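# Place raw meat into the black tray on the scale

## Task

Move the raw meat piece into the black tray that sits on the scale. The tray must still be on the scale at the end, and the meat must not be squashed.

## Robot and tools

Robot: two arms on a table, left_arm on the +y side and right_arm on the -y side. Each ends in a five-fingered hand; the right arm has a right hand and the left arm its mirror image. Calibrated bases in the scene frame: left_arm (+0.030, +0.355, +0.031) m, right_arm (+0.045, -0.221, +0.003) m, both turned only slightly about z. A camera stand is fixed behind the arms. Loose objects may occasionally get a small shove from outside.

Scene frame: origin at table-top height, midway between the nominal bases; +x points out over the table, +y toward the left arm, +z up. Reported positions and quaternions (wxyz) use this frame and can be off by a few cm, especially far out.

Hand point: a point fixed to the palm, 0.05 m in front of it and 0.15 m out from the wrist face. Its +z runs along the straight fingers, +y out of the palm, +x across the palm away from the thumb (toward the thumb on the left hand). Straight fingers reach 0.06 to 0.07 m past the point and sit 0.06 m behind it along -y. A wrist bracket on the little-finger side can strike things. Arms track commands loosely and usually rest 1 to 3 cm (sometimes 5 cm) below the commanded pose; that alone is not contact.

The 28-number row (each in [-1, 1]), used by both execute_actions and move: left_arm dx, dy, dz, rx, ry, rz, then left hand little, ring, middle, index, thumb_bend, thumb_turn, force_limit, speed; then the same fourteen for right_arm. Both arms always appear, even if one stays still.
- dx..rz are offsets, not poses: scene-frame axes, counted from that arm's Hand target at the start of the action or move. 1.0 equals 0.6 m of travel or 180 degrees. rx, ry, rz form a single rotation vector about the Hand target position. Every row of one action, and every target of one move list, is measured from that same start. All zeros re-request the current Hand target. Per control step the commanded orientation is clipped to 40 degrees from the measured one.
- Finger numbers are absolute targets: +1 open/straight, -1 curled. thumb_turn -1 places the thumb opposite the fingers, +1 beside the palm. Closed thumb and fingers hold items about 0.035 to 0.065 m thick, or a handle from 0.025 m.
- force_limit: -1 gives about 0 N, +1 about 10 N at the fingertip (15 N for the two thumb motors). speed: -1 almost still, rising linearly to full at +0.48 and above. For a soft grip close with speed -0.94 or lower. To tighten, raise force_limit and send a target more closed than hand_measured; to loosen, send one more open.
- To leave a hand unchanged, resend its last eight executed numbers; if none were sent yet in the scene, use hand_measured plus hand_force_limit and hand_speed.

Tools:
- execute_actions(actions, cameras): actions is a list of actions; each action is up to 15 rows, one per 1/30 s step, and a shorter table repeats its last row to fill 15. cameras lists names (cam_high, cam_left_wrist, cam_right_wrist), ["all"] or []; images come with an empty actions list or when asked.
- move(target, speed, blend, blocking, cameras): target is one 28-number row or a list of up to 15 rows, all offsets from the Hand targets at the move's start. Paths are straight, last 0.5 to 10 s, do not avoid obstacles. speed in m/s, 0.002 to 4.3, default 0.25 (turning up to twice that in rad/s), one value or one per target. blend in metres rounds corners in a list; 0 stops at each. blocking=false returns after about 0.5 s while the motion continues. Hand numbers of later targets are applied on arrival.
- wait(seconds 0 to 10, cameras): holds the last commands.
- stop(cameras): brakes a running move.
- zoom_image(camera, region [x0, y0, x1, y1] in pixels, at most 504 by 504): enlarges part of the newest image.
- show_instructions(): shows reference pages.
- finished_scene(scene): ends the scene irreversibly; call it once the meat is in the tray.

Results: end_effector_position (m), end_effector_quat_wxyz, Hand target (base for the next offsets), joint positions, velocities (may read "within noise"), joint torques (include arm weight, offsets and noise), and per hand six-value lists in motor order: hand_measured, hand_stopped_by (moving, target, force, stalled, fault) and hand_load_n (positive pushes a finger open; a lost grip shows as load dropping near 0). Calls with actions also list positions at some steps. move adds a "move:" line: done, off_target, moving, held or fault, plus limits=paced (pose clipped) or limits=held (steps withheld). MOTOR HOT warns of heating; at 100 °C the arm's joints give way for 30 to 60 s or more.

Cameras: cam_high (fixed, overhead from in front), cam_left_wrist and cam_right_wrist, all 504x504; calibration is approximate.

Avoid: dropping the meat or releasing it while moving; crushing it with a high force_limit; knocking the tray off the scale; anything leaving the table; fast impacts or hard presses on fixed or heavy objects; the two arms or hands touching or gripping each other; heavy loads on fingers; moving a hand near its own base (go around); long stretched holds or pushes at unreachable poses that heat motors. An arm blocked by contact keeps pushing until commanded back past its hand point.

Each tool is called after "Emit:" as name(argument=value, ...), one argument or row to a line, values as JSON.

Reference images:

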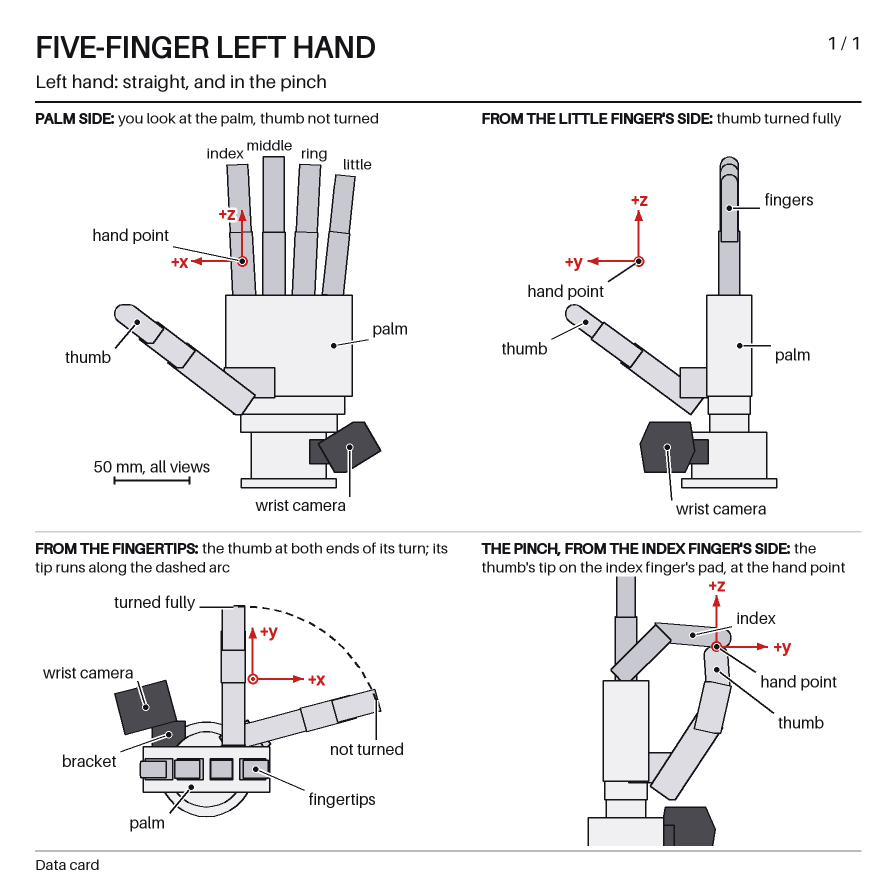

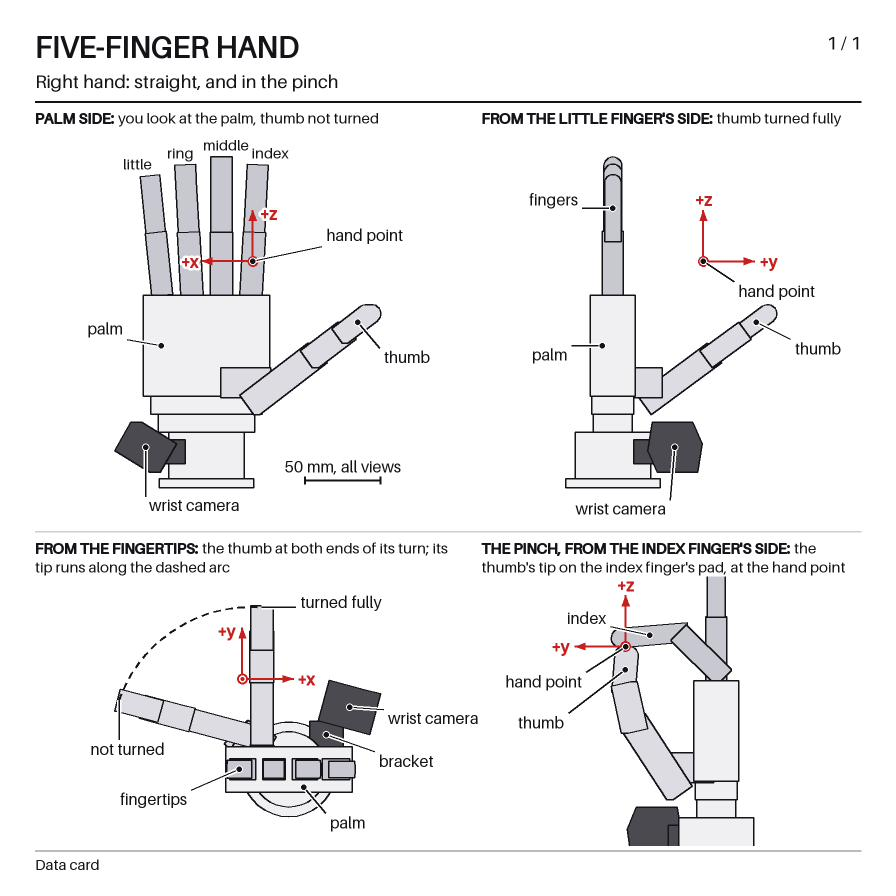

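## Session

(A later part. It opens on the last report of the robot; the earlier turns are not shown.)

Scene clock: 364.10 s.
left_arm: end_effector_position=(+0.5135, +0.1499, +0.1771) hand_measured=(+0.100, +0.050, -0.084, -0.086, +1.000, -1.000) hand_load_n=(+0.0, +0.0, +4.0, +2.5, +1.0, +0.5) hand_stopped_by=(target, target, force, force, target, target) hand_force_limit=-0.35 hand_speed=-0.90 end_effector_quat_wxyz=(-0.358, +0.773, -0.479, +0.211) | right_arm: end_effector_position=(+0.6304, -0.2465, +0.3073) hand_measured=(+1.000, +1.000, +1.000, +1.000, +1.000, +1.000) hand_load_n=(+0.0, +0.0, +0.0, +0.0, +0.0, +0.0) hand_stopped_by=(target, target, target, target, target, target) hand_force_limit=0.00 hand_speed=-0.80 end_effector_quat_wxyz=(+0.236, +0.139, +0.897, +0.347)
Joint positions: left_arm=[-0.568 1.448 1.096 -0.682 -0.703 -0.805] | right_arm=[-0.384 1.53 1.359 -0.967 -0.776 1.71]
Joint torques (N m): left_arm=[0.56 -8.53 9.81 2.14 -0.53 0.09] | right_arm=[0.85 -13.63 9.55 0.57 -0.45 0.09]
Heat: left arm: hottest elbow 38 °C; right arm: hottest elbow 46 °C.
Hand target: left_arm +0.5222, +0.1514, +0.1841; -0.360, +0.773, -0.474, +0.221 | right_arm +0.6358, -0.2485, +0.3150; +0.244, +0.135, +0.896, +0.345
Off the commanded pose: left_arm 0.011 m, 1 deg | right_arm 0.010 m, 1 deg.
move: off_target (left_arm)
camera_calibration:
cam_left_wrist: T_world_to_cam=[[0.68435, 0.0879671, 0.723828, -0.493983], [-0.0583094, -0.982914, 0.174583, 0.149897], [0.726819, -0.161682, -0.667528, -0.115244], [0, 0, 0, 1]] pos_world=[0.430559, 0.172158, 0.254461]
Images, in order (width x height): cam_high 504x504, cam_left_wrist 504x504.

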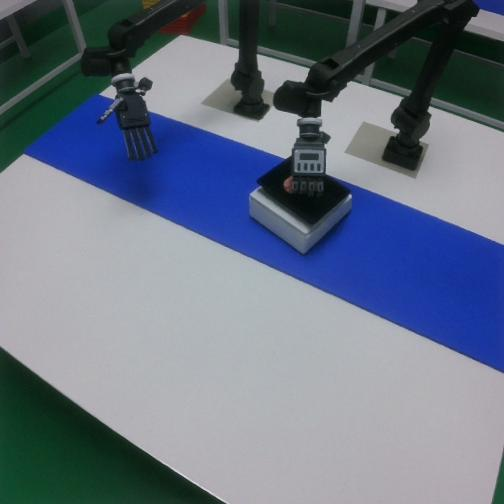

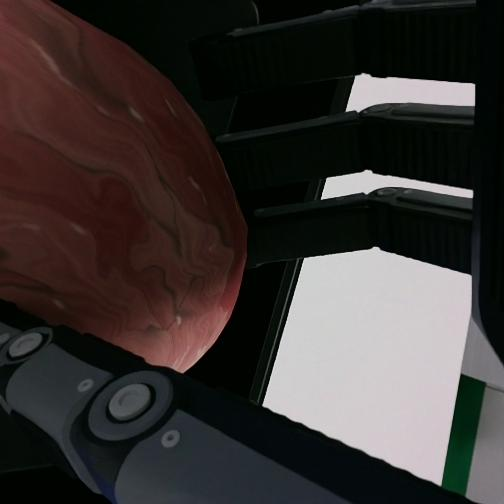

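Emit:
move(
  target=[-0.0103,0.026,-0.0335,0,0,0,0.1,0.05,-0.12,-0.13,1,-1,-0.35,-0.9,0,0,0,0,0,0,1,1,1,1,1,1,0,-0.8],
  speed=0.06,
  cameras=["cam_high","cam_left_wrist"],
)

Emit:
zoom_image(
  camera="cam_high",
  region=[230, 110, 370, 250],
)

Scene clock: 376.70 s.
left_arm: end_effector_position=(+0.5077, +0.1651, +0.1503) hand_measured=(+0.100, +0.050, -0.084, -0.086, +1.000, -1.000) hand_load_n=(+0.0, +0.0, +3.5, +2.5, +1.0, +0.0) hand_stopped_by=(target, target, force, force, target, target) hand_force_limit=-0.35 hand_speed=-0.90 end_effector_quat_wxyz=(-0.357, +0.773, -0.482, +0.205) | right_arm: end_effector_position=(+0.6304, -0.2465, +0.3073) hand_measured=(+1.000, +1.000, +1.000, +1.000, +1.000, +1.000) hand_load_n=(+0.0, +0.0, +0.0, +0.5, +0.0, +0.0) hand_stopped_by=(target, target, target, target, target, target) hand_force_limit=0.00 hand_speed=-0.80 end_effector_quat_wxyz=(+0.236, +0.139, +0.897, +0.347)
Joint positions: left_arm=[-0.544 1.448 1.024 -0.606 -0.691 -0.778] | right_arm=[-0.384 1.53 1.359 -0.967 -0.776 1.71]
Joint torques (N m): left_arm=[0.73 -9.05 9.37 2.11 -0.51 0.07] | right_arm=[0.15 -14.27 9.66 0.83 -0.48 0.05]
Heat: left arm: hottest elbow 38 °C; right arm: hottest elbow 46 °C.
Hand target: left_arm +0.5160, +0.1668, +0.1640; -0.360, +0.773, -0.474, +0.221 | right_arm +0.6358, -0.2485, +0.3150; +0.244, +0.135, +0.896, +0.345
Off the commanded pose: left_arm 0.016 m, 2 deg | right_arm 0.010 m, 1 deg.
move: off_target (left_arm)
camera_calibration:
cam_left_wrist: T_world_to_cam=[[0.693082, 0.0830948, 0.716053, -0.474482], [-0.0563206, -0.984055, 0.168709, 0.16925], [0.718655, -0.157258, -0.677351, -0.121569], [0, 0, 0, 1]] pos_world=[0.425753, 0.186861, 0.228856]
Images, in order (width x height): cam_high 504x504, cam_left_wrist 504x504.

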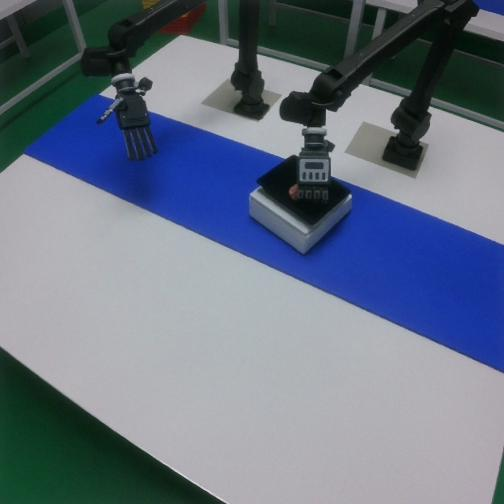

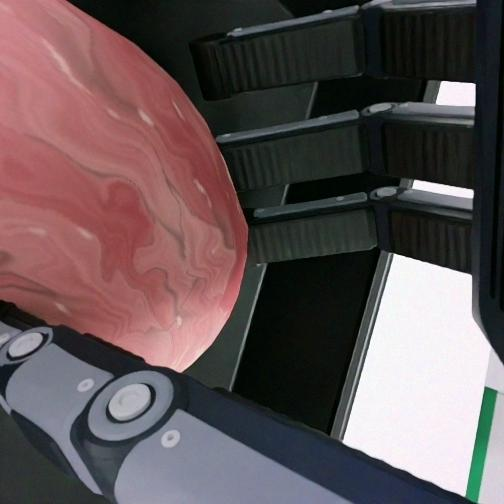

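Scaled by 3.600.

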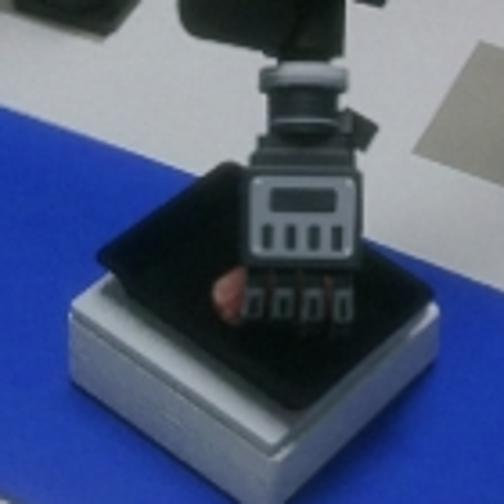

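Emit:
move(
  target=[-0.003,-0.003,-0.016,0,0,0,0.1,0.05,-0.12,-0.13,1,-1,-0.35,-0.9,0,0,0,0,0,0,1,1,1,1,1,1,0,-0.8],
  speed=0.05,
  cameras=[],
)

Scene clock: 383.10 s.
left_arm: end_effector_position=(+0.5088, +0.1645, +0.1480) hand_measured=(+0.100, +0.050, -0.084, -0.086, +1.000, -1.000) hand_load_n=(+0.0, +0.0, +3.5, +2.5, +1.0, +0.0) hand_stopped_by=(target, target, force, force, target, target) hand_force_limit=-0.35 hand_speed=-0.90 end_effector_quat_wxyz=(-0.357, +0.773, -0.480, +0.210) | right_arm: end_effector_position=(+0.6304, -0.2465, +0.3073) hand_measured=(+1.000, +1.000, +1.000, +1.000, +1.000, +1.000) hand_load_n=(+0.0, +0.0, +0.0, +0.0, +0.0, +0.0) hand_stopped_by=(target, target, target, target, target, target) hand_force_limit=0.00 hand_speed=-0.80 end_effector_quat_wxyz=(+0.236, +0.139, +0.897, +0.347)
Joint positions: left_arm=[-0.544 1.448 1.013 -0.583 -0.691 -0.778] | right_arm=[-0.384 1.53 1.359 -0.967 -0.776 1.71]
Joint torques (N m): left_arm=[0.73 -8.12 8.92 2.07 -0.55 -0.01] | right_arm=[0.73 -13.86 9.68 0.81 -0.48 0.08]
Heat: left arm: hottest elbow 37 °C; right arm: hottest elbow 46 °C.
Hand target: left_arm +0.5142, +0.1650, +0.1545; -0.360, +0.773, -0.474, +0.221 | right_arm +0.6358, -0.2485, +0.3150; +0.244, +0.135, +0.896, +0.345
Off the commanded pose: left_arm 0.008 m, 1 deg | right_arm 0.010 m, 1 deg.
move: done
No camera images: "cameras" was empty.

Emit:
move(
  target=[
    [0,0,0,0,0,0,0.2,0.35,0.35,0.35,1,-1,-0.4,-0.75,0,0,0,0,0,0,1,1,1,1,1,1,0,-0.8],
    [0.03,0,0.08,0,0,0,0.3,0.35,0.35,0.35,1,-1,-0.4,-0.5,0,0,0,0,0,0,1,1,1,1,1,1,0,-0.8],
    [0.03,0,0.22,0,0,0,0.3,0.35,0.35,0.35,1,-1,-0.4,-0.5,0,0,0,0,0,0,1,1,1,1,1,1,0,-0.8],
  ],
  speed=[0.08,0.08,0.15],
  blend=[0,0.02,0],
  cameras=["cam_high","cam_left_wrist"],
)

Emit:
zoom_image(
  camera="cam_high",
  region=[230, 110, 370, 250],
)

Scene clock: 398.00 s.
left_arm: end_effector_position=(+0.5168, +0.1670, +0.2549) hand_measured=(+0.300, +0.350, +0.350, +0.350, +1.000, -1.000) hand_load_n=(+0.0, +0.0, +0.0, +0.0, +0.0, +0.0) hand_stopped_by=(target, target, target, target, target, target) hand_force_limit=-0.40 hand_speed=-0.50 end_effector_quat_wxyz=(-0.358, +0.772, -0.486, +0.200) | right_arm: end_effector_position=(+0.6304, -0.2465, +0.3073) hand_measured=(+1.000, +1.000, +1.000, +1.000, +1.000, +1.000) hand_load_n=(+0.0, +0.0, +0.0, +0.0, +0.0, +0.0) hand_stopped_by=(target, target, target, target, target, target) hand_force_limit=0.00 hand_speed=-0.80 end_effector_quat_wxyz=(+0.236, +0.139, +0.897, +0.347)
Joint positions: left_arm=[-0.53 1.392 1.254 -0.892 -0.684 -0.759] | right_arm=[-0.384 1.53 1.359 -0.967 -0.776 1.71]
Joint torques (N m): left_arm=[0.62 -7.88 14.83 0.66 -0.44 0.02] | right_arm=[0.38 -14.27 9.74 0.75 -0.46 0.05]
Heat: left arm: hottest elbow 37 °C; right arm: hottest elbow 46 °C.
Hand target: left_arm +0.5323, +0.1650, +0.2866; -0.360, +0.773, -0.474, +0.221 | right_arm +0.6358, -0.2485, +0.3150; +0.244, +0.135, +0.896, +0.345
Off the commanded pose: left_arm 0.035 m, 3 deg | right_arm 0.010 m, 1 deg.
move: off_target (left_arm); blend cut to 0 m at target 2; target 2's new numbers were sent with left_arm's hand 0.038 m and 3 deg from that target
camera_calibration:
cam_left_wrist: T_world_to_cam=[[0.700082, 0.0759085, 0.710016, -0.556684], [-0.0574196, -0.985129, 0.161937, 0.156432], [0.71175, -0.154138, -0.685312, -0.0519041], [0, 0, 0, 1]] pos_world=[0.435649, 0.188363, 0.334352]
Images, in order (width x height): cam_high 504x504, cam_left_wrist 504x504.

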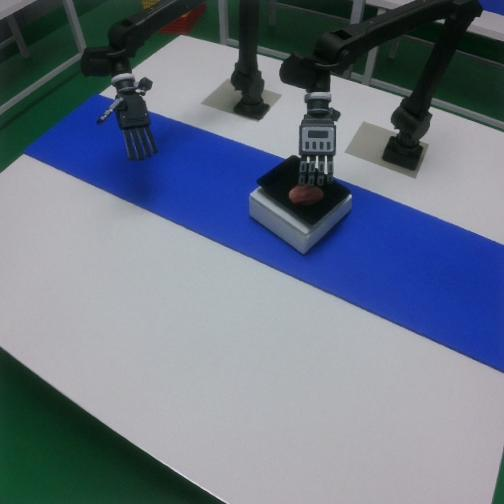

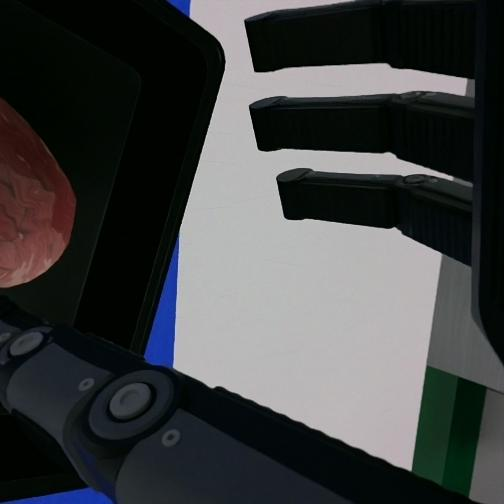

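Scaled by 3.600.

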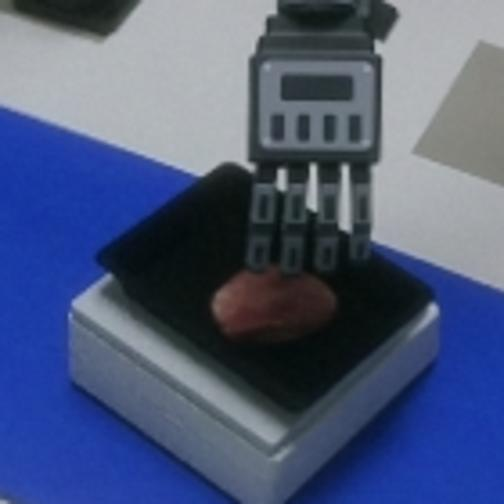

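The meat is in the tray, and the tray is still on the scale.

Emit:
finished_scene(
  scene=3,
)

The scene is finished: the task was done.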